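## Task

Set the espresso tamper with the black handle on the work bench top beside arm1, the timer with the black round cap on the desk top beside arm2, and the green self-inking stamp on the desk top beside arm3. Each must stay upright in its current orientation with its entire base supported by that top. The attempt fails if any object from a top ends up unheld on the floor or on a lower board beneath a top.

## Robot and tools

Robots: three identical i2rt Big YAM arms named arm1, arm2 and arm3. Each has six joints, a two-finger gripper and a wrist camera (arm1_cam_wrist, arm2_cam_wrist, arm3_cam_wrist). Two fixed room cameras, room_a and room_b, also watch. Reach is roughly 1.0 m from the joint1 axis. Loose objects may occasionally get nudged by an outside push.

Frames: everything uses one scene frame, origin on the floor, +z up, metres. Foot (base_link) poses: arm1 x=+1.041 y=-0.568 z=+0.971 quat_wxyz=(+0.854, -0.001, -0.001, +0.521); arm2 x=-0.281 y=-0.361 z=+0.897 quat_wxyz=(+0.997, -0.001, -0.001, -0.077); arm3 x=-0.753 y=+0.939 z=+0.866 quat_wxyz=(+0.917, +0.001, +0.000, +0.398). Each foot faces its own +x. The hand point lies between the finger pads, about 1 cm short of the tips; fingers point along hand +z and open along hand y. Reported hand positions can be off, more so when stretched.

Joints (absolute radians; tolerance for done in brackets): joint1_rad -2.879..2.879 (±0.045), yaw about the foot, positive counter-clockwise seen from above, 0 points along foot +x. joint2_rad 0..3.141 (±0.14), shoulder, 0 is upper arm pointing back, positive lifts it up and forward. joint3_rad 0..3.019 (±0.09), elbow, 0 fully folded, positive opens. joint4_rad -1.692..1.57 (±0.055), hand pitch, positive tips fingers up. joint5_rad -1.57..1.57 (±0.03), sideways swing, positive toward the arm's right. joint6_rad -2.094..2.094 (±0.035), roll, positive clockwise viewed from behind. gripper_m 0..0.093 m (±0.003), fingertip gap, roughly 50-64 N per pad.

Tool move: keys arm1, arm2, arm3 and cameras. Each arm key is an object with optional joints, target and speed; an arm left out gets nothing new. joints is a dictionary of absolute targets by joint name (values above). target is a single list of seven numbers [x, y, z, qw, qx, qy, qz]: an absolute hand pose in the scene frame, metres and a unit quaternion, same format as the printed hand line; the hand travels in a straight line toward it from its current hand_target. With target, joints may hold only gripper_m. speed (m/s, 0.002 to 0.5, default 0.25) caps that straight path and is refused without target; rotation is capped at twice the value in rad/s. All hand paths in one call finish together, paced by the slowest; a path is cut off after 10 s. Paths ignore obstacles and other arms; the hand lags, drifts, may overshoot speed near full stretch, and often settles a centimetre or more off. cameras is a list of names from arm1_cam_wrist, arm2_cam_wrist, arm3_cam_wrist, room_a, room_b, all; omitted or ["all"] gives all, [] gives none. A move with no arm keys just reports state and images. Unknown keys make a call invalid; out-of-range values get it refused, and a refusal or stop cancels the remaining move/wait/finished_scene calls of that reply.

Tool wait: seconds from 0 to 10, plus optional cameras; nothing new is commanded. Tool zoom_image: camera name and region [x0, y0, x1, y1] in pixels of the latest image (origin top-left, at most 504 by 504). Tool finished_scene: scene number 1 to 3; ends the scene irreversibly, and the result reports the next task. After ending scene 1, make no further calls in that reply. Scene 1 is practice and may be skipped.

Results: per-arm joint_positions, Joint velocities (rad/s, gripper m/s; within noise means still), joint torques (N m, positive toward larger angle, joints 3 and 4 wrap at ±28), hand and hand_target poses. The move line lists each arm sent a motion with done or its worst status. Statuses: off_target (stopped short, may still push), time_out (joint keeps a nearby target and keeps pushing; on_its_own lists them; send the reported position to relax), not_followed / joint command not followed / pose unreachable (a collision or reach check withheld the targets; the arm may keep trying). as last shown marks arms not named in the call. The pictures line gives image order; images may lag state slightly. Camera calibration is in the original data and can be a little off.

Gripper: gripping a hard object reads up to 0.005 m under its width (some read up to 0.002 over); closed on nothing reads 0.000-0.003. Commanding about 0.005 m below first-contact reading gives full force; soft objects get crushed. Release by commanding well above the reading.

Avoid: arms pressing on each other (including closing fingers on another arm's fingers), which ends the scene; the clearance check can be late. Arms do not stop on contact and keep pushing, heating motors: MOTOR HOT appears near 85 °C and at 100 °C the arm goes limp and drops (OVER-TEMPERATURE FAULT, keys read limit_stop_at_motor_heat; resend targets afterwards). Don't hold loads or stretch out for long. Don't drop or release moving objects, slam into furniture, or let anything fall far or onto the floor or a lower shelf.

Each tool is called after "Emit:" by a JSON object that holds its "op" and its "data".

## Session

Emit:
{"op": "move", "data": {}}

Emit:
{"op": "zoom_image", "data": {"camera": "room_a", "region": [240, 120, 400, 280]}}

Emit:
{"op": "zoom_image", "data": {"camera": "room_a", "region": [0, 320, 160, 480]}}

Emit:
{"op": "zoom_image", "data": {"camera": "room_b", "region": [280, 300, 504, 504]}}

Emit:
{"op": "zoom_image", "data": {"camera": "room_b", "region": [344, 80, 504, 240]}}

Scene clock: 0.00 s.
Joint torques (N m): no reading
Heat: arm1: hottest joint3_rad 36 °C; arm2: hottest joint1_rad 36 °C; arm3: hottest joint3_rad 42 °C.
Joint velocities: within noise
arm1.joint_positions: joint1_rad=+0.529 joint2_rad=+0.410 joint3_rad=+1.662 joint4_rad=-1.375 joint5_rad=-0.039 joint6_rad=+0.062 gripper_m=+0.09396
arm1.joint_status: not commanded
arm1.hand: x=+1.0295 y=-0.5002 z=+1.6467 quat_wxyz=(-0.430, +0.537, -0.522, -0.504) (m; scene frame)
arm1.hand_target: x=+1.0297 y=-0.5039 z=+1.6536 quat_wxyz=(-0.434, +0.533, -0.518, -0.509) (m; scene frame)
arm1.hand_status: not commanded
arm2.joint_positions: joint1_rad=-0.108 joint2_rad=+0.538 joint3_rad=+1.526 joint4_rad=-1.164 joint5_rad=+0.207 joint6_rad=-0.013 gripper_m=+0.09396
arm2.joint_status: not commanded
arm2.hand: x=-0.1145 y=-0.4425 z=+1.5566 quat_wxyz=(-0.622, -0.160, -0.748, +0.167) (m; scene frame)
arm2.hand_target: x=-0.1194 y=-0.4412 z=+1.5690 quat_wxyz=(-0.633, -0.160, -0.738, +0.167) (m; scene frame)
arm2.hand_status: not commanded
arm3.joint_positions: joint1_rad=+0.550 joint2_rad=+0.275 joint3_rad=+1.338 joint4_rad=-1.240 joint5_rad=-0.044 joint6_rad=-0.298 gripper_m=+0.09396
arm3.joint_status: not commanded
arm3.hand: x=-0.7380 y=+1.0429 z=+1.4552 quat_wxyz=(-0.543, +0.576, -0.505, -0.343) (m; scene frame)
arm3.hand_target: x=-0.7389 y=+1.0385 z=+1.4658 quat_wxyz=(-0.552, +0.570, -0.500, -0.348) (m; scene frame)
arm3.hand_status: not commanded
pictures: arm1_cam_wrist, arm2_cam_wrist, arm3_cam_wrist, room_a, room_b
camera_calibration:
arm1_cam_wrist: T_world_to_cam=[[0.995515, 0.0748895, -0.0578112, -0.893128], [0.00880492, -0.681752, -0.73153, 0.856627], [-0.0941969, 0.72774, -0.679354, 1.70289], [0, 0, 0, 1]] pos_world=[1.04199, -0.588371, 1.73188]
arm2_cam_wrist: T_world_to_cam=[[-0.44244, -0.895406, 0.049939, -0.525215], [-0.66098, 0.287957, -0.692954, 1.132], [0.606095, -0.3396, -0.71925, 1.15918], [0, 0, 0, 1]] pos_world=[-0.186717, -0.402594, 1.64439]
arm3_cam_wrist: T_world_to_cam=[[0.955864, -0.0935565, 0.278517, 0.397835], [0.12019, -0.740493, -0.661229, 1.8267], [0.268102, 0.66552, -0.696566, 0.64208], [0, 0, 0, 1]] pos_world=[-0.771972, 0.962562, 1.54432]

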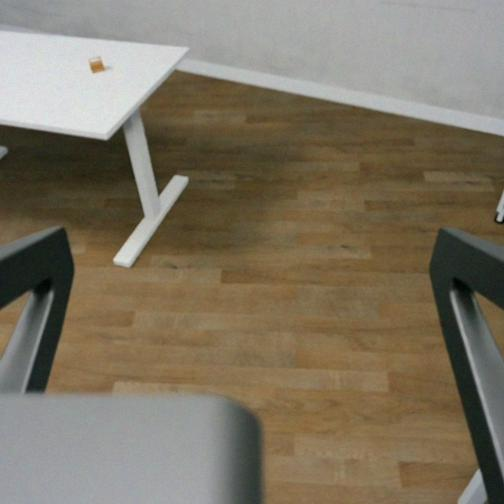

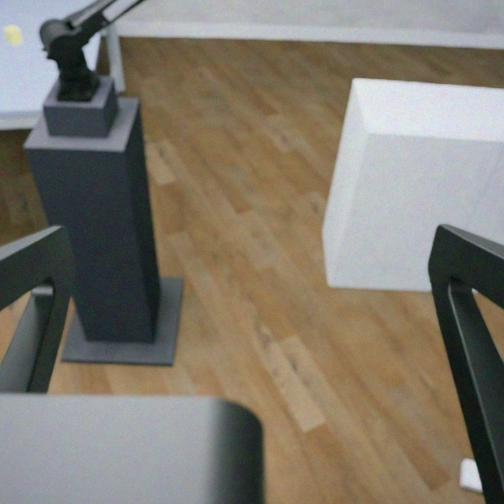

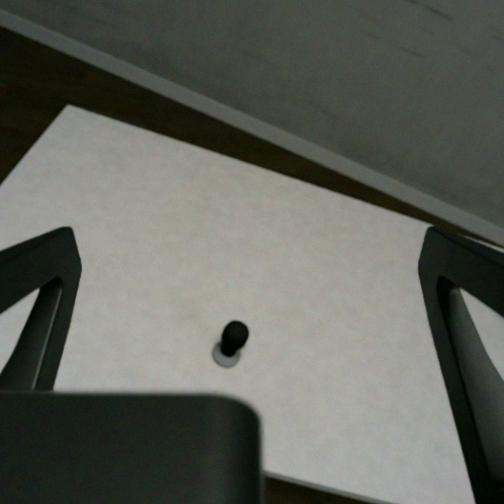

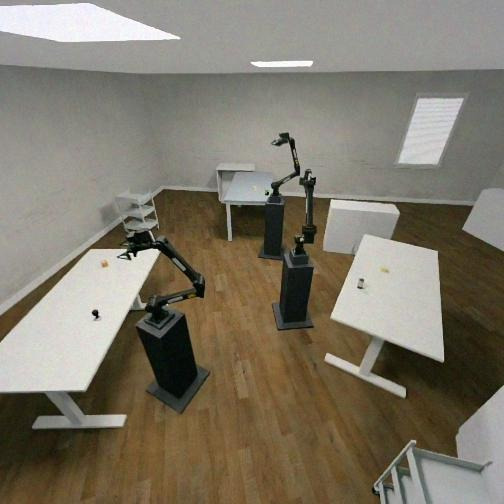

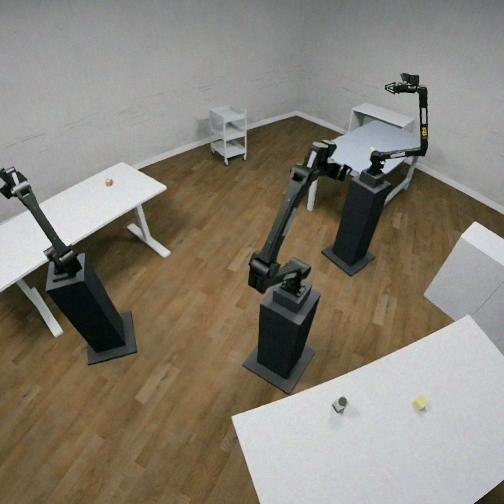

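Scaled by 3.150 from the camera's 504x504 image, which has a finer 720x720 frame.

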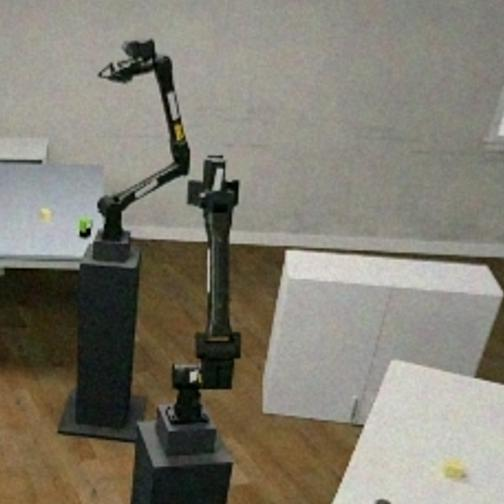

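Scaled by 3.150 from the camera's 504x504 image, which has a finer 720x720 frame.

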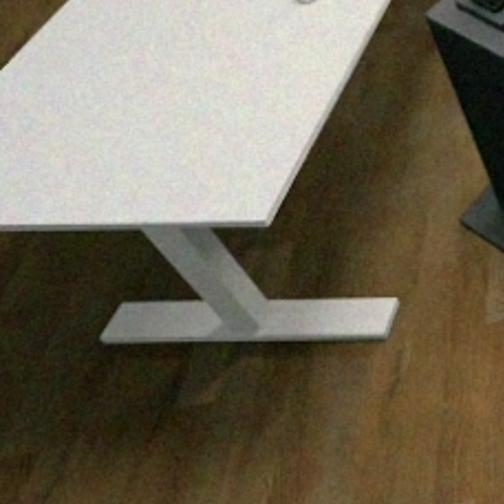

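Scaled by 2.250 from the camera's 504x504 image, which has a finer 720x720 frame.

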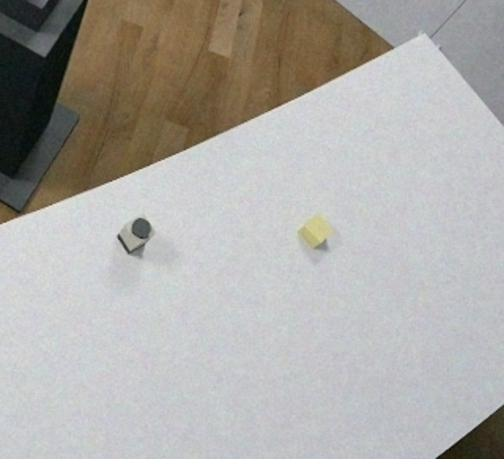

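Scaled by 3.150 from the camera's 504x504 image, which has a finer 720x720 frame.

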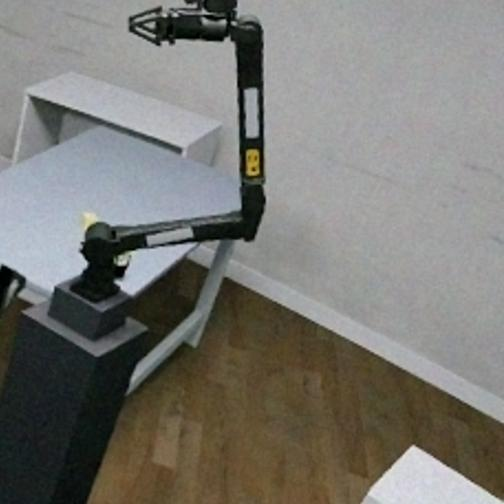

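Emit:
{"op": "move", "data": {"arm3": {"target":[-0.538,1.442,0.96,0,-0.5498,0.8353,0]}, "arm1": {"joints":{"joint1_rad":-1.2,"joint5_rad":0,"joint6_rad":0}}, "arm2": {"joints":{"joint1_rad":2.067,"joint2_rad":1.07,"joint3_rad":0.6,"joint4_rad":0.45,"joint5_rad":0,"joint6_rad":1.57}}}}

Scene clock: 38.47 s.
Joint torques (N m): arm1=[-1.96 4.89 4.82 1.96 0.09 -0.12] | arm2=[0.97 -8.41 10.67 2.82 -0.11 0.1] | arm3=[-1.9 -13.16 11.36 -0.13 0.03 0.09]
Heat: arm1: hottest joint3_rad 37 °C; arm2: hottest joint1_rad 36 °C; arm3: hottest joint3_rad 46 °C.
move: arm1 done; arm2 done; arm3 off_target
Joint velocities: within noise
arm1.joint_positions: joint1_rad=-1.192 joint2_rad=+0.410 joint3_rad=+1.662 joint4_rad=-1.375 joint5_rad=-0.002 joint6_rad=+0.013 gripper_m=+0.09398
arm1.joint_status: all done
arm1.hand: x=+1.1062 y=-0.5733 z=+1.6470 quat_wxyz=(-0.663, -0.040, -0.747, +0.027) (m; scene frame)
arm1.hand_target: x=+1.1024 y=-0.5738 z=+1.6538 quat_wxyz=(-0.670, -0.038, -0.741, +0.035) (m; scene frame)
arm1.hand_status: not commanded
arm2.joint_positions: joint1_rad=+2.056 joint2_rad=+1.088 joint3_rad=+0.599 joint4_rad=+0.430 joint5_rad=+0.001 joint6_rad=+1.556 gripper_m=+0.09398
arm2.joint_status: all done
arm2.hand: x=-0.4392 y=+0.1042 z=+1.2000 quat_wxyz=(+0.107, +0.125, -0.717, -0.677) (m; scene frame)
arm2.hand_target: x=-0.4437 y=+0.0997 z=+1.2139 quat_wxyz=(+0.118, +0.122, -0.704, -0.689) (m; scene frame)
arm2.hand_status: not commanded
arm3.joint_positions: joint1_rad=+0.359 joint2_rad=+1.839 joint3_rad=+1.421 joint4_rad=-1.199 joint5_rad=+0.000 joint6_rad=-0.004 gripper_m=+0.09396
arm3.joint_status: not commanded
arm3.hand: x=-0.5514 y=+1.4241 z=+0.9417 quat_wxyz=(+0.020, +0.557, -0.830, +0.011) (m; scene frame)
arm3.hand_target: x=-0.5384 y=+1.4409 z=+0.9604 quat_wxyz=(+0.000, +0.550, -0.835, +0.000) (m; scene frame)
arm3.hand_status: off_target (0.029 m and 2.8 deg from the pose sent, 0.667 m and 84.8 deg at the start)
pictures: arm1_cam_wrist, arm2_cam_wrist, arm3_cam_wrist, room_a, room_b
camera_calibration:
arm1_cam_wrist: T_world_to_cam=[[-0.105257, -0.994432, -0.00499254, -0.446398], [-0.67304, 0.0749331, -0.7358, 2.00134], [0.732078, -0.0740881, -0.67718, 0.386192], [0, 0, 0, 1]] pos_world=[1.01727, -0.565267, 1.73188]
arm2_cam_wrist: T_world_to_cam=[[0.0332673, -0.0467475, -0.998353, 1.21694], [-0.572418, -0.819734, 0.0193095, -0.187459], [-0.819287, 0.570833, -0.0540295, -0.233968], [0, 0, 0, 1]] pos_world=[-0.339476, 0.0367786, 1.20591]
arm3_cam_wrist: T_world_to_cam=[[0.925053, -0.379701, -0.010199, 1.06059], [-0.291199, -0.726167, 0.622804, 0.290614], [-0.243886, -0.573156, -0.782312, 1.54306], [0, 0, 0, 1]] pos_world=[-0.520141, 1.49815, 1.03698]

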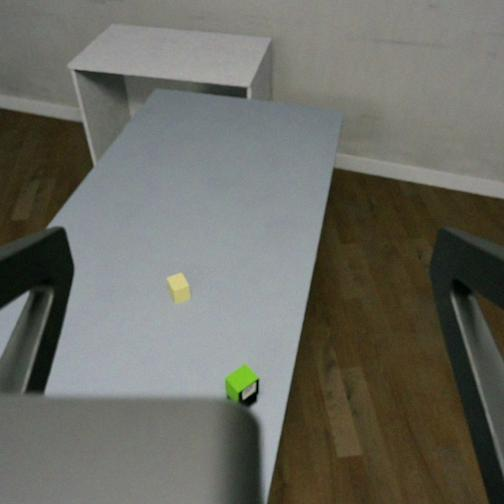

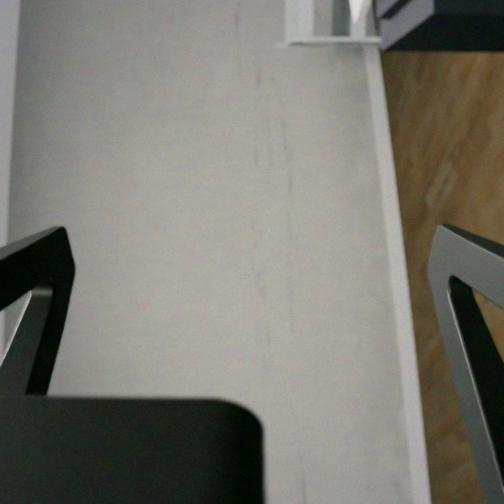

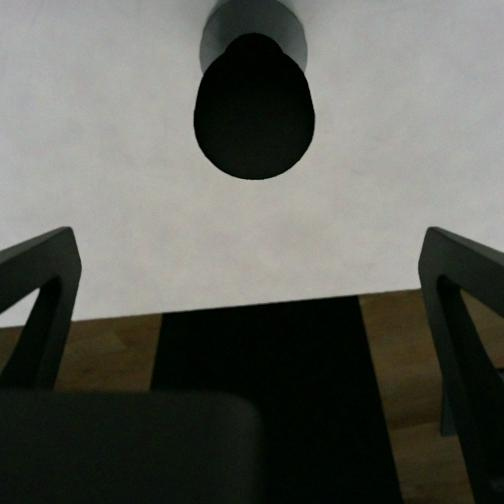

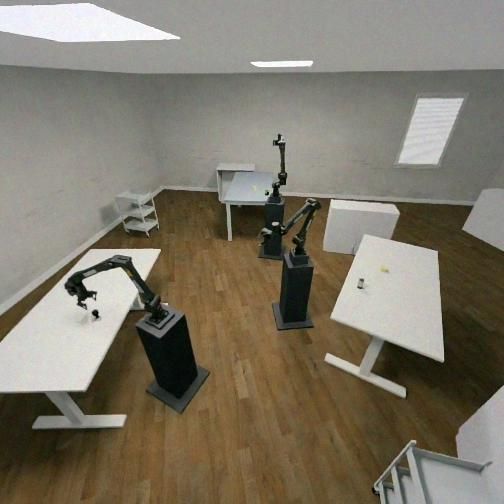

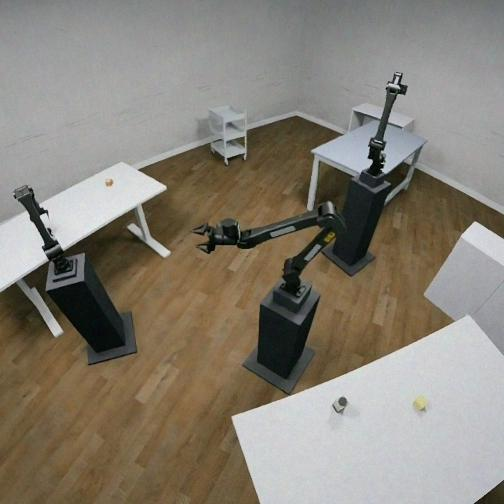

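Emit:
{"op": "move", "data": {"arm3": {"target":[-0.542,1.440,0.91,0,-0.5498,0.8353,0],"speed":0.15}, "cameras": ["arm3_cam_wrist"]}}

Scene clock: 82.07 s.
Joint torques (N m): arm1=[-2.02 4.89 4.82 1.96 0.09 -0.12] | arm2=[1.08 -8.7 10.62 2.99 -0.11 0.11] | arm3=[-1.55 -13.51 7.02 0.84 0.04 0.08]
Heat: arm1: hottest joint3_rad 38 °C; arm2: hottest joint3_rad 39 °C; arm3: hottest joint3_rad 51 °C.
move: arm3 done
Joint velocities: within noise
arm1, arm2: as last shown
arm3.joint_positions: joint1_rad=+0.359 joint2_rad=+1.883 joint3_rad=+1.409 joint4_rad=-1.100 joint5_rad=+0.000 joint6_rad=+0.002 gripper_m=+0.09396
arm3.joint_status: not commanded
arm3.hand: x=-0.5450 y=+1.4395 z=+0.9147 quat_wxyz=(+0.001, +0.555, -0.832, -0.001) (m; scene frame)
arm3.hand_target: x=-0.5420 y=+1.4400 z=+0.9100 quat_wxyz=(+0.000, +0.550, -0.835, +0.000) (m; scene frame)
arm3.hand_status: done (0.006 m and 0.7 deg from the pose sent, 0.037 m and 2.8 deg at the start)
pictures: arm3_cam_wrist
camera_calibration:
arm3_cam_wrist: T_world_to_cam=[[0.923137, -0.384341, -0.00999209, 1.06573], [-0.305486, -0.749023, 0.587915, 0.377531], [-0.233444, -0.539673, -0.808861, 1.51405], [0, 0, 0, 1]] pos_world=[-0.515036, 1.50948, 1.01335]

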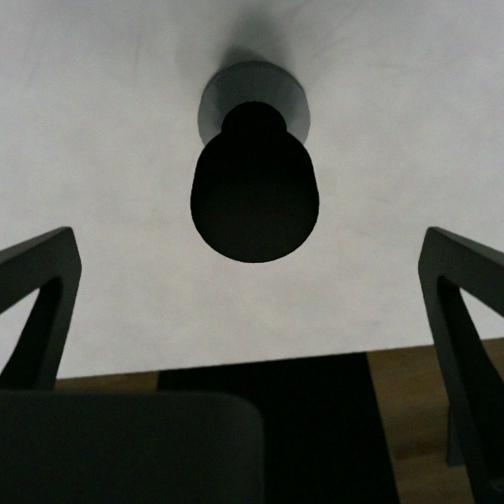

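Emit:
{"op": "move", "data": {"arm3": {"target":[-0.547,1.427,0.90,0,-0.5498,0.8353,0],"speed":0.15}, "cameras": ["arm3_cam_wrist"]}}

Emit:
{"op": "move", "data": {"arm3": {"target":[-0.547,1.427,0.846,0,-0.5498,0.8353,0],"speed":0.08}, "cameras": ["arm3_cam_wrist","room_a"]}}

Scene clock: 98.87 s.
Joint torques (N m): arm1=[-2.02 4.84 4.83 1.99 0.09 -0.12] | arm2=[1.26 -8.53 10.56 2.95 -0.07 0.1] | arm3=[-1.44 -14.74 6.64 0.77 0.02 0.08]
Heat: arm1: hottest joint3_rad 38 °C; arm2: hottest joint3_rad 39 °C; arm3: hottest joint3_rad 50 °C.
move: arm3 done
Joint velocities: within noise
arm1, arm2: as last shown
arm2.hand: x=-0.4392 y=+0.1042 z=+1.2000 quat_wxyz=(+0.107, +0.124, -0.718, -0.677) (m; scene frame)
arm3.joint_positions: joint1_rad=+0.359 joint2_rad=+1.883 joint3_rad=+1.352 joint4_rad=-1.059 joint5_rad=+0.000 joint6_rad=+0.002 gripper_m=+0.09396
arm3.joint_status: not commanded
arm3.hand: x=-0.5507 y=+1.4260 z=+0.8957 quat_wxyz=(+0.008, +0.554, -0.832, +0.004) (m; scene frame)
arm3.hand_target: x=-0.5471 y=+1.4269 z=+0.8999 quat_wxyz=(+0.000, +0.550, -0.835, +0.000) (m; scene frame)
arm3.hand_status: done (0.006 m and 1.2 deg from the pose sent, 0.019 m and 0.7 deg at the start)
pictures: arm3_cam_wrist
camera_calibration:
arm3_cam_wrist: T_world_to_cam=[[0.922967, -0.384751, -0.00994051, 1.06604], [-0.301881, -0.739711, 0.601411, 0.353538], [-0.238747, -0.552082, -0.798878, 1.49596], [0, 0, 0, 1]] pos_world=[-0.52004, 1.49757, 0.99306]

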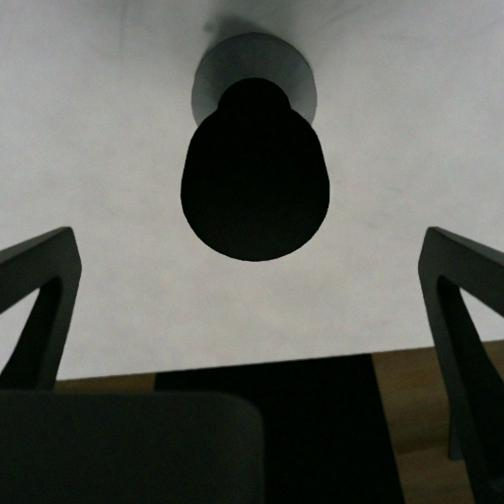

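Scene clock: 100.20 s.
Joint torques (N m): arm1=[-2.02 4.89 4.83 1.96 0.09 -0.12] | arm2=[0.03 -9.11 10.77 3.03 -0.16 0.1] | arm3=[-1.55 -13.45 6.38 0.83 0.03 0.08]
Heat: arm1: hottest joint3_rad 38 °C; arm2: hottest joint3_rad 39 °C; arm3: hottest joint3_rad 50 °C.
move: arm3 done
Joint velocities: within noise
arm1, arm2: as last shown
arm3.joint_positions: joint1_rad=+0.359 joint2_rad=+1.941 joint3_rad=+1.304 joint4_rad=-0.936 joint5_rad=+0.000 joint6_rad=+0.002 gripper_m=+0.09396
arm3.joint_status: not commanded
arm3.hand: x=-0.5503 y=+1.4273 z=+0.8506 quat_wxyz=(+0.001, +0.554, -0.832, -0.001) (m; scene frame)
arm3.hand_target: x=-0.5470 y=+1.4270 z=+0.8461 quat_wxyz=(+0.000, +0.550, -0.835, +0.000) (m; scene frame)
arm3.hand_status: done (0.006 m and 0.7 deg from the pose sent, 0.050 m and 1.2 deg at the start)
pictures: arm3_cam_wrist, room_a
camera_calibration:
arm3_cam_wrist: T_world_to_cam=[[0.922989, -0.384697, -0.00998648, 1.06565], [-0.305781, -0.74891, 0.587904, 0.404119], [-0.233644, -0.539575, -0.808869, 1.45424], [0, 0, 0, 1]] pos_world=[-0.520237, 1.49727, 0.949351]

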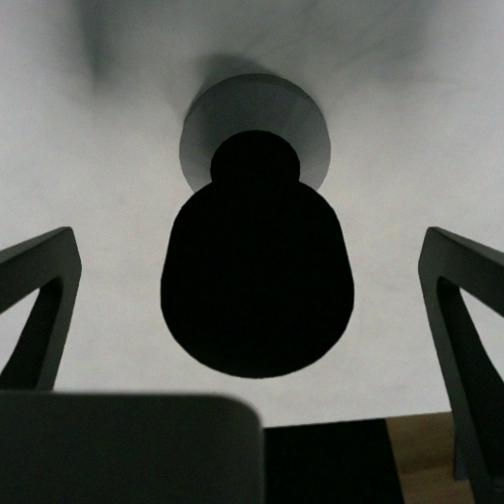

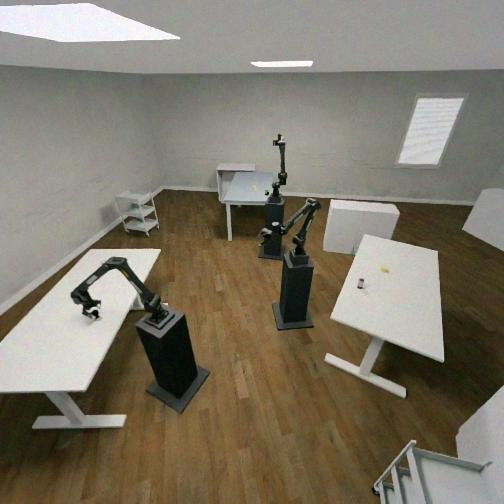

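Emit:
{"op": "move", "data": {"arm3": {"joints":{"gripper_m":0.052}}, "cameras": []}}

Emit:
{"op": "move", "data": {"arm3": {"joints":{"gripper_m":0.036}}, "cameras": ["arm3_cam_wrist"]}}

Scene clock: 112.07 s.
Joint torques (N m): arm1=[-2.02 4.78 4.83 1.98 0.09 -0.13] | arm2=[1.61 -8.7 10.73 2.96 -0.12 0.09] | arm3=[-1.55 -13.27 6.3 0.75 0.01 0.08]
Heat: arm1: hottest joint3_rad 38 °C; arm2: hottest joint3_rad 40 °C; arm3: hottest joint3_rad 49 °C.
move: arm3 done
Joint velocities: within noise
arm1, arm2: as last shown
arm3.joint_positions: joint1_rad=+0.359 joint2_rad=+1.941 joint3_rad=+1.304 joint4_rad=-0.936 joint5_rad=+0.000 joint6_rad=+0.002 gripper_m=+0.05217
arm3.joint_status: all done
arm3.hand: x=-0.5503 y=+1.4273 z=+0.8506 quat_wxyz=(+0.001, +0.554, -0.832, -0.001) (m; scene frame)
arm3.hand_target: x=-0.5470 y=+1.4270 z=+0.8461 quat_wxyz=(+0.000, +0.550, -0.835, +0.000) (m; scene frame)
arm3.hand_status: not commanded
pictures: none
No camera images: "cameras" was empty.

Scene clock: 112.53 s.
Joint torques (N m): arm1=[-2.02 4.89 4.82 1.96 0.09 -0.13] | arm2=[1.32 -8.88 10.55 2.88 -0.11 0.12] | arm3=[-1.61 -13.16 6.35 0.8 -0.06 0.09]
Heat: arm1: hottest joint3_rad 38 °C; arm2: hottest joint3_rad 40 °C; arm3: hottest joint3_rad 49 °C.
move: arm3 off_target
Joint velocities: within noise
arm1, arm2: as last shown
arm3.joint_positions: joint1_rad=+0.358 joint2_rad=+1.941 joint3_rad=+1.304 joint4_rad=-0.936 joint5_rad=+0.002 joint6_rad=+0.002 gripper_m=+0.04484
arm3.joint_status: gripper_m off_target (ended at +0.04487, target +0.03600)
arm3.hand: x=-0.5498 y=+1.4271 z=+0.8506 quat_wxyz=(+0.001, +0.554, -0.832, +0.000) (m; scene frame)
arm3.hand_target: x=-0.5470 y=+1.4270 z=+0.8461 quat_wxyz=(+0.000, +0.550, -0.835, +0.000) (m; scene frame)
arm3.hand_status: not commanded
pictures: arm3_cam_wrist
camera_calibration:
arm3_cam_wrist: T_world_to_cam=[[0.922854, -0.385064, -0.00809331, 1.06389], [-0.307101, -0.748364, 0.587911, 0.402581], [-0.23244, -0.540071, -0.808885, 1.45561], [0, 0, 0, 1]] pos_world=[-0.519836, 1.49707, 0.949352]

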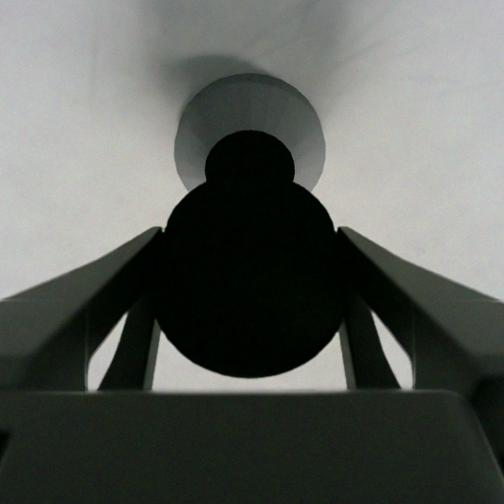

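Emit:
{"op": "move", "data": {"arm3": {"target":[-0.547,1.427,0.93,0,-0.5498,0.8353,0],"speed":0.1}, "cameras": ["arm3_cam_wrist"]}}

Emit:
{"op": "move", "data": {"arm3": {"target":[-0.573,1.365,1.05,0,-0.5498,0.8353,0],"speed":0.15}, "arm2": {"joints":{"joint6_rad":0}}, "cameras": ["arm3_cam_wrist","room_b"]}}

Scene clock: 171.13 s.
Joint torques (N m): arm1=[-2.02 4.89 4.82 1.96 0.09 -0.12] | arm2=[1.14 -8.82 10.59 2.88 -0.1 0.07] | arm3=[-1.67 -16.26 11.47 -0.34 -0.06 0.08]
Heat: arm1: hottest joint3_rad 38 °C; arm2: hottest joint3_rad 40 °C; arm3: hottest joint3_rad 48 °C.
move: arm3 off_target
Joint velocities: within noise
arm1, arm2: as last shown
arm3.joint_positions: joint1_rad=+0.358 joint2_rad=+1.868 joint3_rad=+1.305 joint4_rad=-1.105 joint5_rad=+0.002 joint6_rad=+0.002 gripper_m=+0.04484
arm3.joint_status: not commanded
arm3.hand: x=-0.5619 y=+1.3976 z=+0.8892 quat_wxyz=(+0.040, +0.554, -0.831, +0.026) (m; scene frame)
arm3.hand_target: x=-0.5481 y=+1.4245 z=+0.9306 quat_wxyz=(+0.000, +0.550, -0.835, +0.000) (m; scene frame)
arm3.hand_status: off_target (0.052 m and 5.5 deg from the pose sent, 0.079 m and 0.6 deg at the start)
pictures: arm3_cam_wrist
camera_calibration:
arm3_cam_wrist: T_world_to_cam=[[0.922659, -0.385537, -0.00789801, 1.06454], [-0.284452, -0.694288, 0.661099, 0.226263], [-0.260362, -0.607722, -0.750257, 1.4948], [0, 0, 0, 1]] pos_world=[-0.528654, 1.47593, 0.980308]

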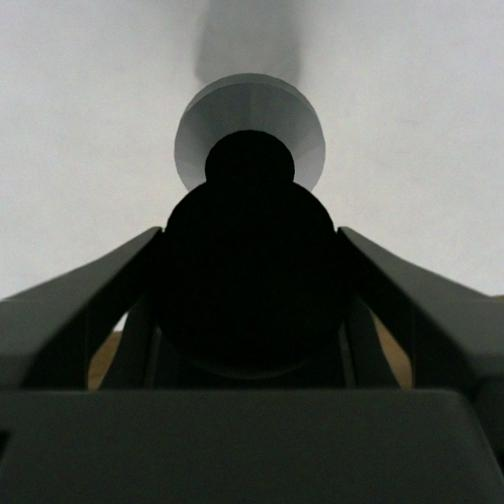

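Scene clock: 172.87 s.
Joint torques (N m): arm1=[-1.96 4.89 4.83 1.98 0.09 -0.13] | arm2=[1.08 -9.23 10.58 2.86 -0.07 -0.11] | arm3=[-1.49 -12.98 11.29 -0.32 -0.06 0.09]
Heat: arm1: hottest joint3_rad 38 °C; arm2: hottest joint3_rad 40 °C; arm3: hottest joint3_rad 49 °C.
move: arm2 done; arm3 off_target
Joint velocities: within noise
arm1: as last shown
arm2.joint_positions: joint1_rad=+2.056 joint2_rad=+1.088 joint3_rad=+0.599 joint4_rad=+0.430 joint5_rad=+0.001 joint6_rad=+0.015 gripper_m=+0.09400
arm2.joint_status: all done
arm2.hand: x=-0.4392 y=+0.1042 z=+1.2000 quat_wxyz=(-0.395, +0.589, -0.428, -0.560) (m; scene frame)
arm2.hand_target: x=-0.4437 y=+0.0997 z=+1.2139 quat_wxyz=(-0.404, +0.584, -0.412, -0.571) (m; scene frame)
arm2.hand_status: not commanded
arm3.joint_positions: joint1_rad=+0.358 joint2_rad=+1.597 joint3_rad=+1.305 joint4_rad=-1.353 joint5_rad=+0.002 joint6_rad=+0.002 gripper_m=+0.04484
arm3.joint_status: not commanded
arm3.hand: x=-0.5807 y=+1.3515 z=+1.0167 quat_wxyz=(+0.031, +0.554, -0.832, +0.020) (m; scene frame)
arm3.hand_target: x=-0.5736 y=+1.3636 z=+1.0499 quat_wxyz=(+0.000, +0.550, -0.835, +0.000) (m; scene frame)
arm3.hand_status: off_target (0.037 m and 4.2 deg from the pose sent, 0.164 m and 5.5 deg at the start)
pictures: arm3_cam_wrist, room_b
camera_calibration:
arm3_cam_wrist: T_world_to_cam=[[0.922559, -0.385774, -0.007916, 1.06535], [-0.290312, -0.707488, 0.644345, 0.13609], [-0.254172, -0.592148, -0.764694, 1.5548], [0, 0, 0, 1]] pos_world=[-0.548151, 1.42794, 1.10969]

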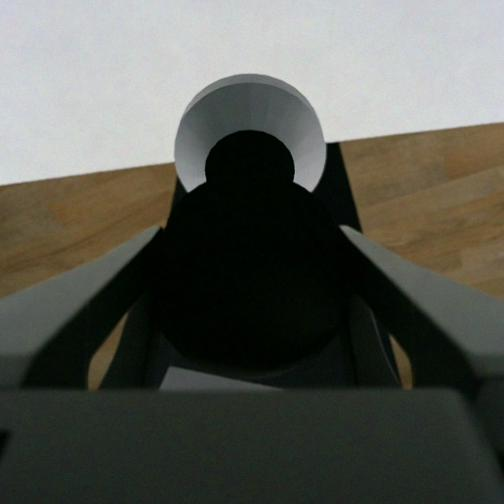

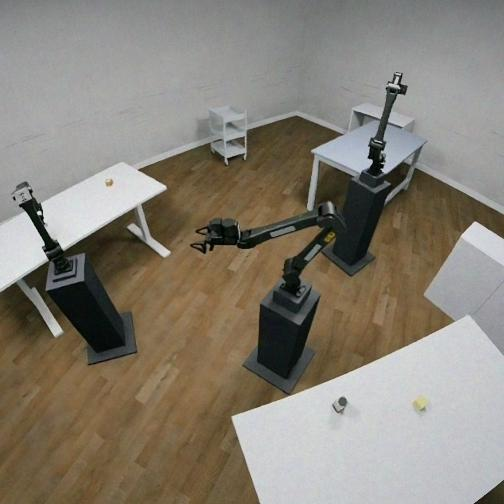

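Emit:
{"op": "move", "data": {"arm3": {"joints":{"joint1_rad":-2.03}}, "arm2": {"target":[-0.43,0.06,1.0,0.4056,-0.5793,0.4056,0.5793],"speed":0.15}, "cameras": ["arm3_cam_wrist","arm2_cam_wrist","room_b"]}}

Scene clock: 184.13 s.
Joint torques (N m): arm1=[-2.02 4.89 4.83 1.98 0.09 -0.12] | arm2=[0.62 -8.7 3.06 3.1 -0.2 -0.12] | arm3=[-1.14 -13.04 11.18 -0.29 -0.2 0.08]
Heat: arm1: hottest joint3_rad 38 °C; arm2: hottest joint3_rad 40 °C; arm3: hottest joint3_rad 51 °C.
move: arm2 done; arm3 done
Joint velocities: within noise
arm1.joint_positions: joint1_rad=-1.192 joint2_rad=+0.410 joint3_rad=+1.662 joint4_rad=-1.375 joint5_rad=-0.002 joint6_rad=+0.013 gripper_m=+0.09398
arm1.joint_status: not commanded
arm1.hand: x=+1.1062 y=-0.5733 z=+1.6470 quat_wxyz=(-0.663, -0.040, -0.747, +0.027) (m; scene frame)
arm1.hand_target: x=+1.1024 y=-0.5738 z=+1.6538 quat_wxyz=(-0.670, -0.038, -0.741, +0.035) (m; scene frame)
arm1.hand_status: not commanded
arm2.joint_positions: joint1_rad=+2.056 joint2_rad=+1.785 joint3_rad=+0.290 joint4_rad=+1.484 joint5_rad=-0.008 joint6_rad=+0.014 gripper_m=+0.09400
arm2.joint_status: not commanded
arm2.hand: x=-0.4258 y=+0.0608 z=+0.9994 quat_wxyz=(-0.403, +0.577, -0.415, -0.576) (m; scene frame)
arm2.hand_target: x=-0.4299 y=+0.0600 z=+1.0000 quat_wxyz=(-0.406, +0.579, -0.406, -0.579) (m; scene frame)
arm2.hand_status: done (0.004 m and 1.2 deg from the pose sent, 0.205 m and 3.8 deg at the start)
arm3.joint_positions: joint1_rad=-2.034 joint2_rad=+1.597 joint3_rad=+1.306 joint4_rad=-1.353 joint5_rad=+0.005 joint6_rad=+0.004 gripper_m=+0.04486
arm3.joint_status: all done
arm3.hand: x=-0.5983 y=+0.5191 z=+1.0153 quat_wxyz=(+0.033, -0.572, -0.819, -0.019) (m; scene frame)
arm3.hand_target: x=-0.5915 y=+0.5071 z=+1.0479 quat_wxyz=(+0.003, -0.573, -0.819, +0.000) (m; scene frame)
arm3.hand_status: not commanded
pictures: arm2_cam_wrist, arm3_cam_wrist, room_b
camera_calibration:
arm2_cam_wrist: T_world_to_cam=[[0.941744, 0.336077, -0.0130653, 0.393126], [0.191989, -0.56907, -0.799562, 0.91714], [-0.276149, 0.750474, -0.600442, 0.557346], [0, 0, 0, 1]] pos_world=[-0.392395, -0.0284774, 1.0731]
arm3_cam_wrist: T_world_to_cam=[[-0.93855, -0.345141, -0.00139135, -0.380797], [-0.264066, 0.715472, 0.646814, -1.1825], [-0.222247, 0.607434, -0.762647, 0.450631], [0, 0, 0, 1]] pos_world=[-0.569504, 0.440888, 1.108]

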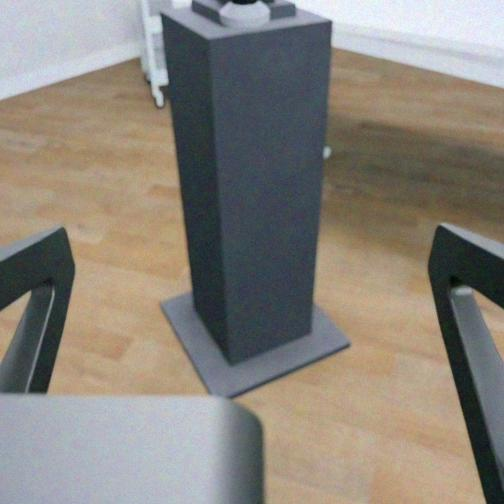

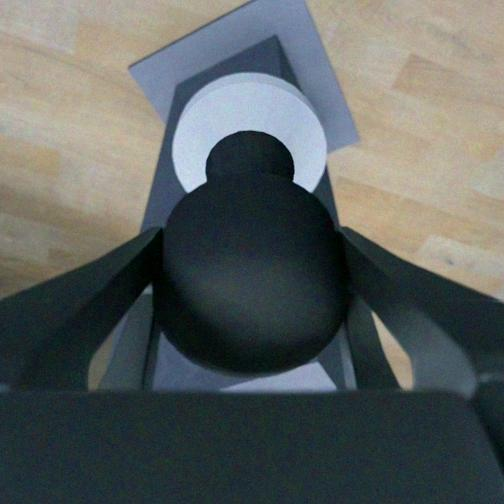

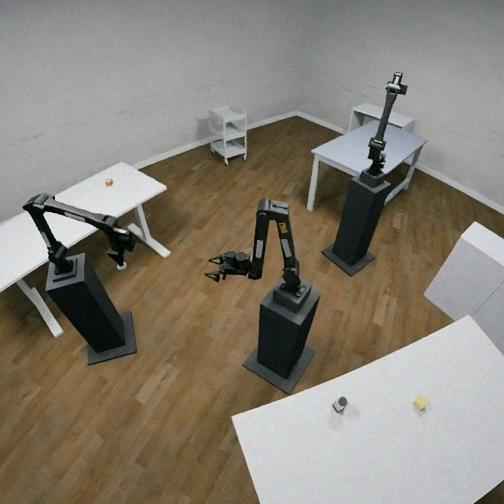

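Emit:
{"op": "move", "data": {"arm3": {"target":[-0.526,0.316,1.06,0.0215,0.5734,0.8189,-0.0150],"speed":0.15}, "cameras": ["arm3_cam_wrist","arm2_cam_wrist","room_b"]}}

Scene clock: 197.60 s.
Joint torques (N m): arm1=[-2.02 4.84 4.82 1.96 0.09 -0.13] | arm2=[0.38 -8.7 2.89 2.96 -0.22 -0.12] | arm3=[-1.73 -18.32 14 -0.24 -0.23 -0.02]
Heat: arm1: hottest joint3_rad 38 °C; arm2: hottest joint3_rad 38 °C; arm3: hottest joint3_rad 52 °C.
move: arm3 off_target
Joint velocities: within noise
arm1: as last shown
arm2.joint_positions: joint1_rad=+2.056 joint2_rad=+1.785 joint3_rad=+0.290 joint4_rad=+1.485 joint5_rad=-0.008 joint6_rad=+0.014 gripper_m=+0.09400
arm2.joint_status: not commanded
arm2.hand: x=-0.4259 y=+0.0608 z=+0.9995 quat_wxyz=(-0.403, +0.577, -0.415, -0.577) (m; scene frame)
arm2.hand_target: x=-0.4300 y=+0.0599 z=+1.0000 quat_wxyz=(-0.405, +0.579, -0.406, -0.579) (m; scene frame)
arm2.hand_status: not commanded
arm3.joint_positions: joint1_rad=-2.034 joint2_rad=+2.082 joint3_rad=+2.026 joint4_rad=-1.540 joint5_rad=+0.003 joint6_rad=+0.004 gripper_m=+0.04486
arm3.joint_status: not commanded
arm3.hand: x=-0.5304 y=+0.3373 z=+1.0228 quat_wxyz=(+0.013, -0.572, -0.820, -0.006) (m; scene frame)
arm3.hand_target: x=-0.5272 y=+0.3189 z=+1.0603 quat_wxyz=(-0.022, -0.573, -0.819, +0.016) (m; scene frame)
arm3.hand_status: off_target (0.043 m and 4.6 deg from the pose sent, 0.220 m and 7.4 deg at the start)
pictures: arm2_cam_wrist, arm3_cam_wrist, room_b
camera_calibration:
arm2_cam_wrist: T_world_to_cam=[[0.941613, 0.336444, -0.013066, 0.393087], [0.19209, -0.56867, -0.799823, 0.917473], [-0.276525, 0.750613, -0.600094, 0.556829], [0, 0, 0, 1]] pos_world=[-0.392397, -0.0284761, 1.0731]
arm3_cam_wrist: T_world_to_cam=[[-0.93852, -0.345211, -0.00305878, -0.378105], [-0.275516, 0.743642, 0.609169, -1.01649], [-0.208017, 0.57256, -0.793034, 0.632271], [0, 0, 0, 1]] pos_world=[-0.503395, 0.263365, 1.11947]

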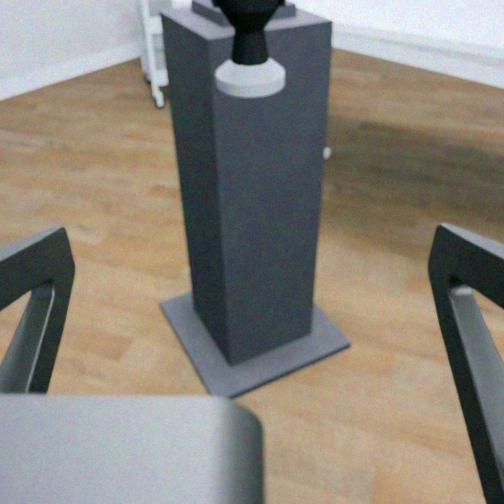

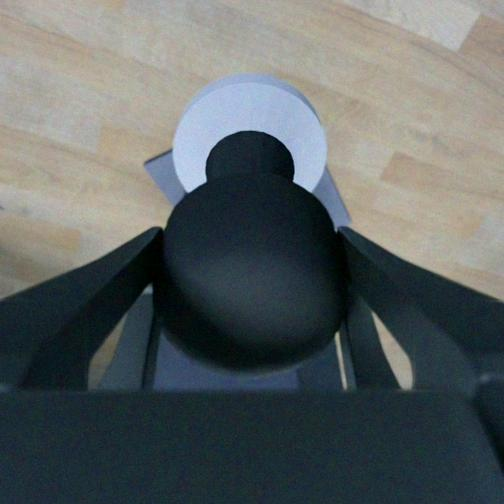

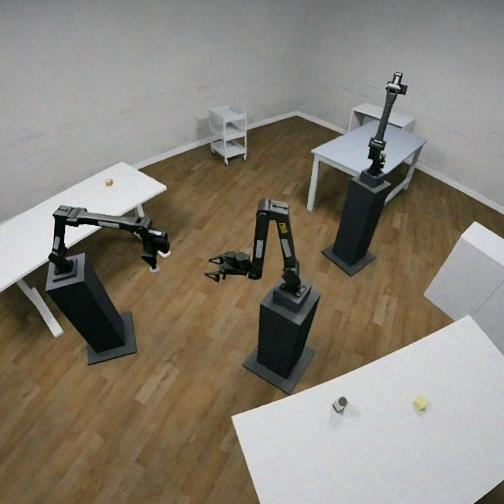

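Emit:
{"op": "move", "data": {"arm2": {"target":[-0.488,0.222,0.952,0.4161,-0.5639,0.3949,0.5942],"speed":0.15}, "cameras": ["arm3_cam_wrist","arm2_cam_wrist","room_b"]}}

Scene clock: 210.73 s.
Joint torques (N m): arm1=[-2.02 4.84 4.81 1.98 0.09 -0.12] | arm2=[1.26 -15.09 6.74 1.73 -0.09 -0.08] | arm3=[-1.85 -18.26 13.97 -0.14 -0.23 -0.03]
Heat: arm1: hottest joint3_rad 38 °C; arm2: hottest joint3_rad 37 °C; arm3: hottest joint3_rad 54 °C.
move: arm2 off_target
Joint velocities: within noise
arm1, arm3: as last shown
arm2.joint_positions: joint1_rad=+2.056 joint2_rad=+2.123 joint3_rad=+0.768 joint4_rad=+1.396 joint5_rad=-0.008 joint6_rad=+0.014 gripper_m=+0.09400
arm2.joint_status: not commanded
arm2.hand: x=-0.4784 y=+0.2143 z=+0.9510 quat_wxyz=(-0.413, +0.562, -0.404, -0.591) (m; scene frame)
arm2.hand_target: x=-0.4879 y=+0.2215 z=+0.9521 quat_wxyz=(-0.416, +0.564, -0.395, -0.594) (m; scene frame)
arm2.hand_status: off_target (0.012 m and 1.2 deg from the pose sent, 0.179 m and 3.8 deg at the start)
arm3.hand: x=-0.5304 y=+0.3372 z=+1.0230 quat_wxyz=(+0.013, -0.572, -0.820, -0.006) (m; scene frame)
arm3.hand_target: x=-0.5272 y=+0.3188 z=+1.0602 quat_wxyz=(-0.022, -0.573, -0.819, +0.016) (m; scene frame)
pictures: arm2_cam_wrist, arm3_cam_wrist, room_b
camera_calibration:
arm2_cam_wrist: T_world_to_cam=[[0.941405, 0.337055, -0.0122898, 0.389334], [0.178554, -0.528959, -0.829651, 0.989468], [-0.286139, 0.778843, -0.558147, 0.347529], [0, 0, 0, 1]] pos_world=[-0.443753, 0.12149, 1.01967]
arm3_cam_wrist: T_world_to_cam=[[-0.938537, -0.345167, -0.00300883, -0.37818], [-0.275529, 0.743879, 0.608874, -1.01635], [-0.207925, 0.572279, -0.793262, 0.632804], [0, 0, 0, 1]] pos_world=[-0.503394, 0.263365, 1.11967]

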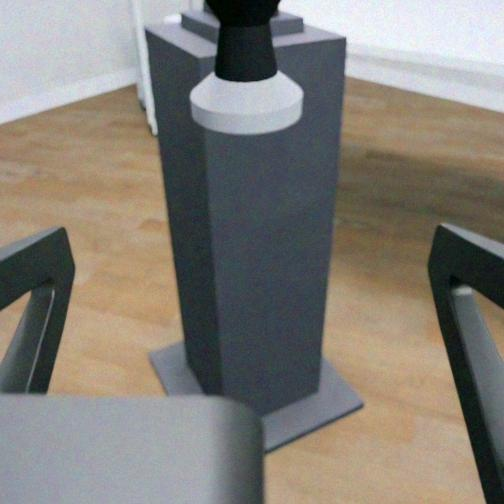

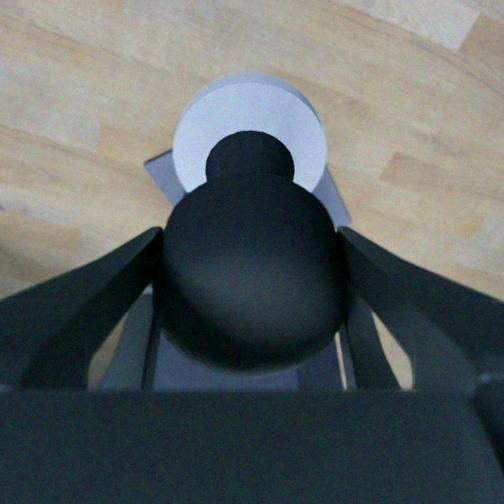

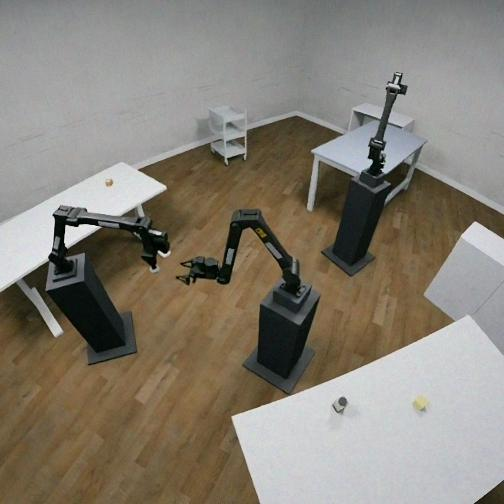

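Emit:
{"op": "move", "data": {"arm2": {"target":[-0.522,0.316,0.934,0.4161,-0.5639,0.3949,0.5942],"speed":0.1}, "cameras": ["arm3_cam_wrist","arm2_cam_wrist","room_b"]}}

Scene clock: 225.30 s.
Joint torques (N m): arm1=[-1.96 4.89 4.82 1.96 0.08 -0.12] | arm2=[0.85 -18.67 8.64 1.73 -0.06 -0.1] | arm3=[-1.79 -18.2 13.98 -0.17 -0.24 -0.03]
Heat: arm1: hottest joint3_rad 38 °C; arm2: hottest joint2_rad 37 °C; arm3: hottest joint3_rad 56 °C.
move: arm2 off_target
Joint velocities: within noise
arm1: as last shown
arm2.joint_positions: joint1_rad=+2.056 joint2_rad=+2.260 joint3_rad=+1.072 joint4_rad=+1.223 joint5_rad=-0.008 joint6_rad=+0.014 gripper_m=+0.09400
arm2.joint_status: not commanded
arm2.hand: x=-0.5104 y=+0.3062 z=+0.9296 quat_wxyz=(-0.411, +0.565, -0.406, -0.589) (m; scene frame)
arm2.hand_target: x=-0.5218 y=+0.3152 z=+0.9343 quat_wxyz=(-0.416, +0.564, -0.395, -0.594) (m; scene frame)
arm2.hand_status: off_target (0.016 m and 1.5 deg from the pose sent, 0.112 m and 1.2 deg at the start)
arm3.joint_positions: joint1_rad=-2.034 joint2_rad=+2.082 joint3_rad=+2.027 joint4_rad=-1.540 joint5_rad=+0.003 joint6_rad=+0.004 gripper_m=+0.04486
arm3.joint_status: not commanded
arm3.hand: x=-0.5304 y=+0.3371 z=+1.0231 quat_wxyz=(+0.012, -0.572, -0.820, -0.006) (m; scene frame)
arm3.hand_target: x=-0.5272 y=+0.3188 z=+1.0603 quat_wxyz=(-0.022, -0.573, -0.819, +0.016) (m; scene frame)
arm3.hand_status: not commanded
pictures: arm2_cam_wrist, arm3_cam_wrist, room_b
camera_calibration:
arm2_cam_wrist: T_world_to_cam=[[0.941165, 0.337721, -0.0123997, 0.387978], [0.181114, -0.535027, -0.825193, 1.02506], [-0.285319, 0.774397, -0.564714, 0.262712], [0, 0, 0, 1]] pos_world=[-0.475847, 0.213965, 0.999044]
arm3_cam_wrist: T_world_to_cam=[[-0.938527, -0.345192, -0.00301606, -0.378101], [-0.275631, 0.744083, 0.608578, -1.01614], [-0.207832, 0.571999, -0.793488, 0.633415], [0, 0, 0, 1]] pos_world=[-0.503294, 0.263264, 1.11987]

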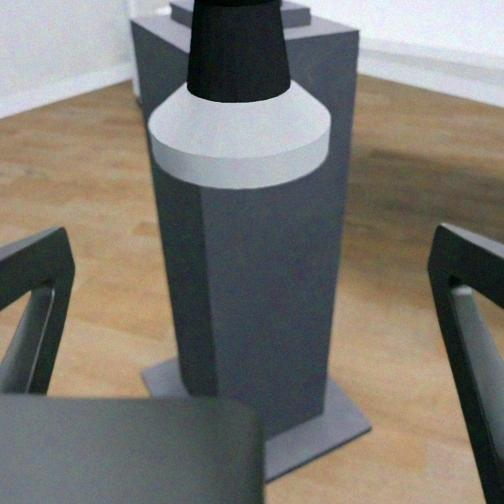

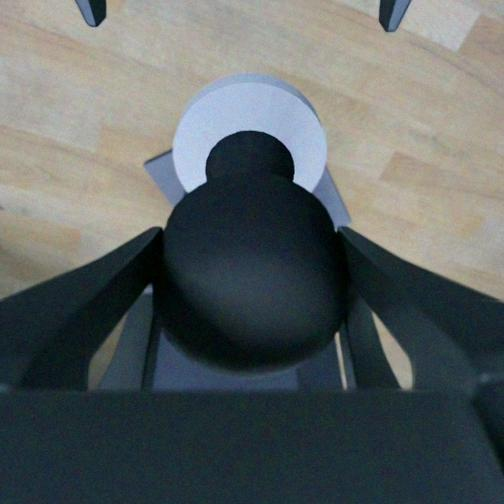

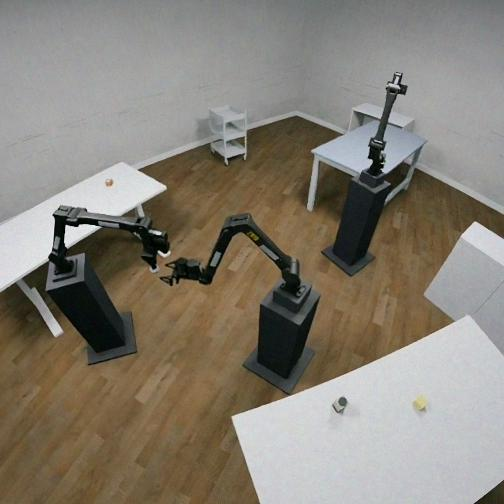

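Emit:
{"op": "move", "data": {"arm2": {"target":[-0.545,0.3736,0.938,0.4161,-0.5639,0.3949,0.5942],"speed":0.07}, "cameras": ["arm3_cam_wrist","arm2_cam_wrist","room_a"]}}

Scene clock: 236.97 s.
Joint torques (N m): arm1=[-2.08 4.89 4.82 1.98 0.1 -0.13] | arm2=[0.97 -21.07 10.61 1.59 0.05 -0.08] | arm3=[-1.85 -18.32 14.02 -0.21 -0.23 -0.03]
Heat: arm1: hottest joint3_rad 38 °C; arm2: hottest joint2_rad 37 °C; arm3: hottest joint3_rad 58 °C.
move: arm2 off_target
Joint velocities: within noise
arm1, arm3: as last shown
arm2.joint_positions: joint1_rad=+2.060 joint2_rad=+2.325 joint3_rad=+1.266 joint4_rad=+1.086 joint5_rad=-0.007 joint6_rad=+0.014 gripper_m=+0.09400
arm2.joint_status: not commanded
arm2.hand: x=-0.5323 y=+0.3624 z=+0.9298 quat_wxyz=(-0.409, +0.567, -0.407, -0.588) (m; scene frame)
arm2.hand_target: x=-0.5446 y=+0.3724 z=+0.9384 quat_wxyz=(-0.416, +0.564, -0.395, -0.594) (m; scene frame)
arm2.hand_status: off_target (0.019 m and 1.8 deg from the pose sent, 0.076 m and 1.5 deg at the start)
pictures: arm2_cam_wrist, arm3_cam_wrist, room_a
camera_calibration:
arm2_cam_wrist: T_world_to_cam=[[0.940437, 0.339736, -0.0125483, 0.388573], [0.184117, -0.539997, -0.821282, 1.05904], [-0.285795, 0.770054, -0.570385, 0.219629], [0, 0, 0, 1]] pos_world=[-0.497647, 0.270742, 0.999921]
arm3_cam_wrist: T_world_to_cam=[[-0.938527, -0.345192, -0.00301606, -0.378101], [-0.275631, 0.744083, 0.608578, -1.01614], [-0.207832, 0.571999, -0.793488, 0.633415], [0, 0, 0, 1]] pos_world=[-0.503294, 0.263264, 1.11987]

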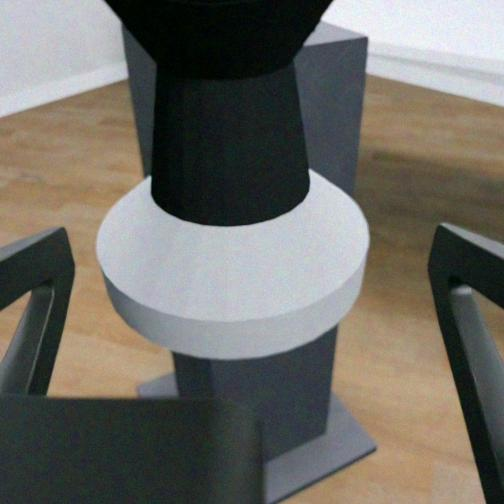

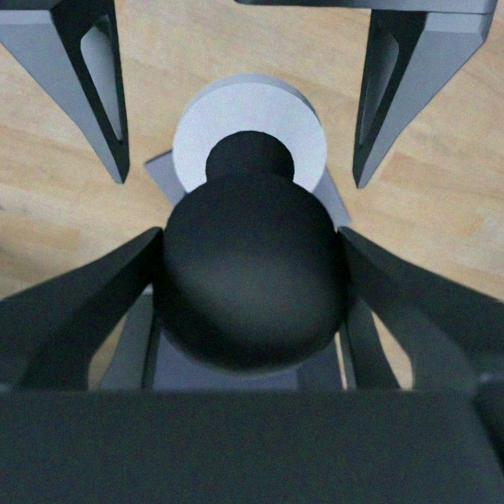

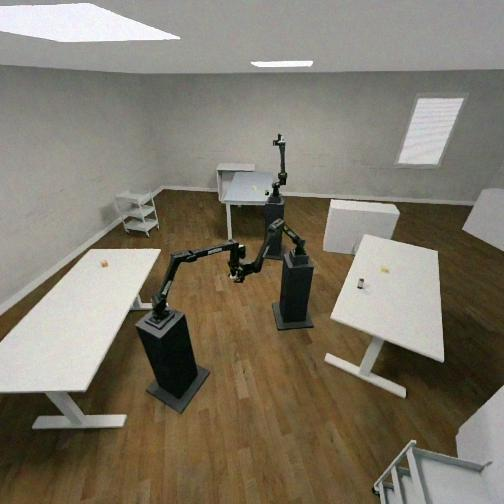

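Emit:
{"op": "move", "data": {"arm2": {"target":[-0.552,0.371,0.947,0.4161,-0.5639,0.3949,0.5942],"speed":0.07}, "cameras": ["arm2_cam_wrist"]}}

Scene clock: 247.60 s.
Joint torques (N m): arm1=[-2.02 4.89 4.82 1.96 0.09 -0.13] | arm2=[1.08 -22.71 10.07 1.91 0.07 -0.11] | arm3=[-1.96 -18.2 13.97 -0.18 -0.23 -0.04]
Heat: arm1: hottest joint3_rad 38 °C; arm2: hottest joint3_rad 38 °C; arm3: hottest joint3_rad 60 °C.
move: arm2 off_target
Joint velocities: within noise
arm1, arm3: as last shown
arm2.joint_positions: joint1_rad=+2.072 joint2_rad=+2.325 joint3_rad=+1.267 joint4_rad=+1.072 joint5_rad=+0.005 joint6_rad=+0.014 gripper_m=+0.09400
arm2.joint_status: not commanded
arm2.hand: x=-0.5389 y=+0.3602 z=+0.9264 quat_wxyz=(-0.406, +0.571, -0.410, -0.584) (m; scene frame)
arm2.hand_target: x=-0.5516 y=+0.3696 z=+0.9473 quat_wxyz=(-0.416, +0.564, -0.395, -0.594) (m; scene frame)
arm2.hand_status: off_target (0.027 m and 2.5 deg from the pose sent, 0.028 m and 1.8 deg at the start)
pictures: arm2_cam_wrist
camera_calibration:
arm2_cam_wrist: T_world_to_cam=[[0.940607, 0.339254, -0.0128724, 0.396015], [0.187408, -0.550471, -0.813548, 1.05459], [-0.283085, 0.762816, -0.581356, 0.231736], [0, 0, 0, 1]] pos_world=[-0.504532, 0.269399, 0.997776]

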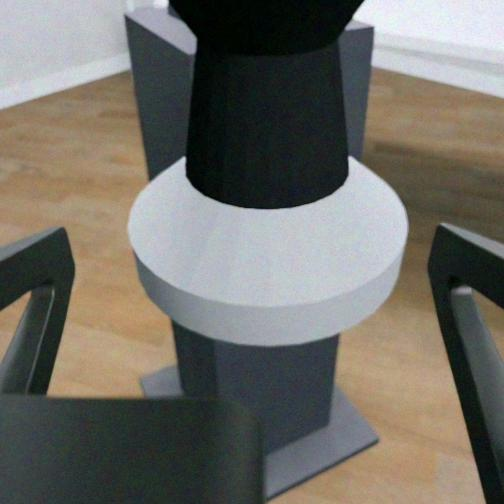

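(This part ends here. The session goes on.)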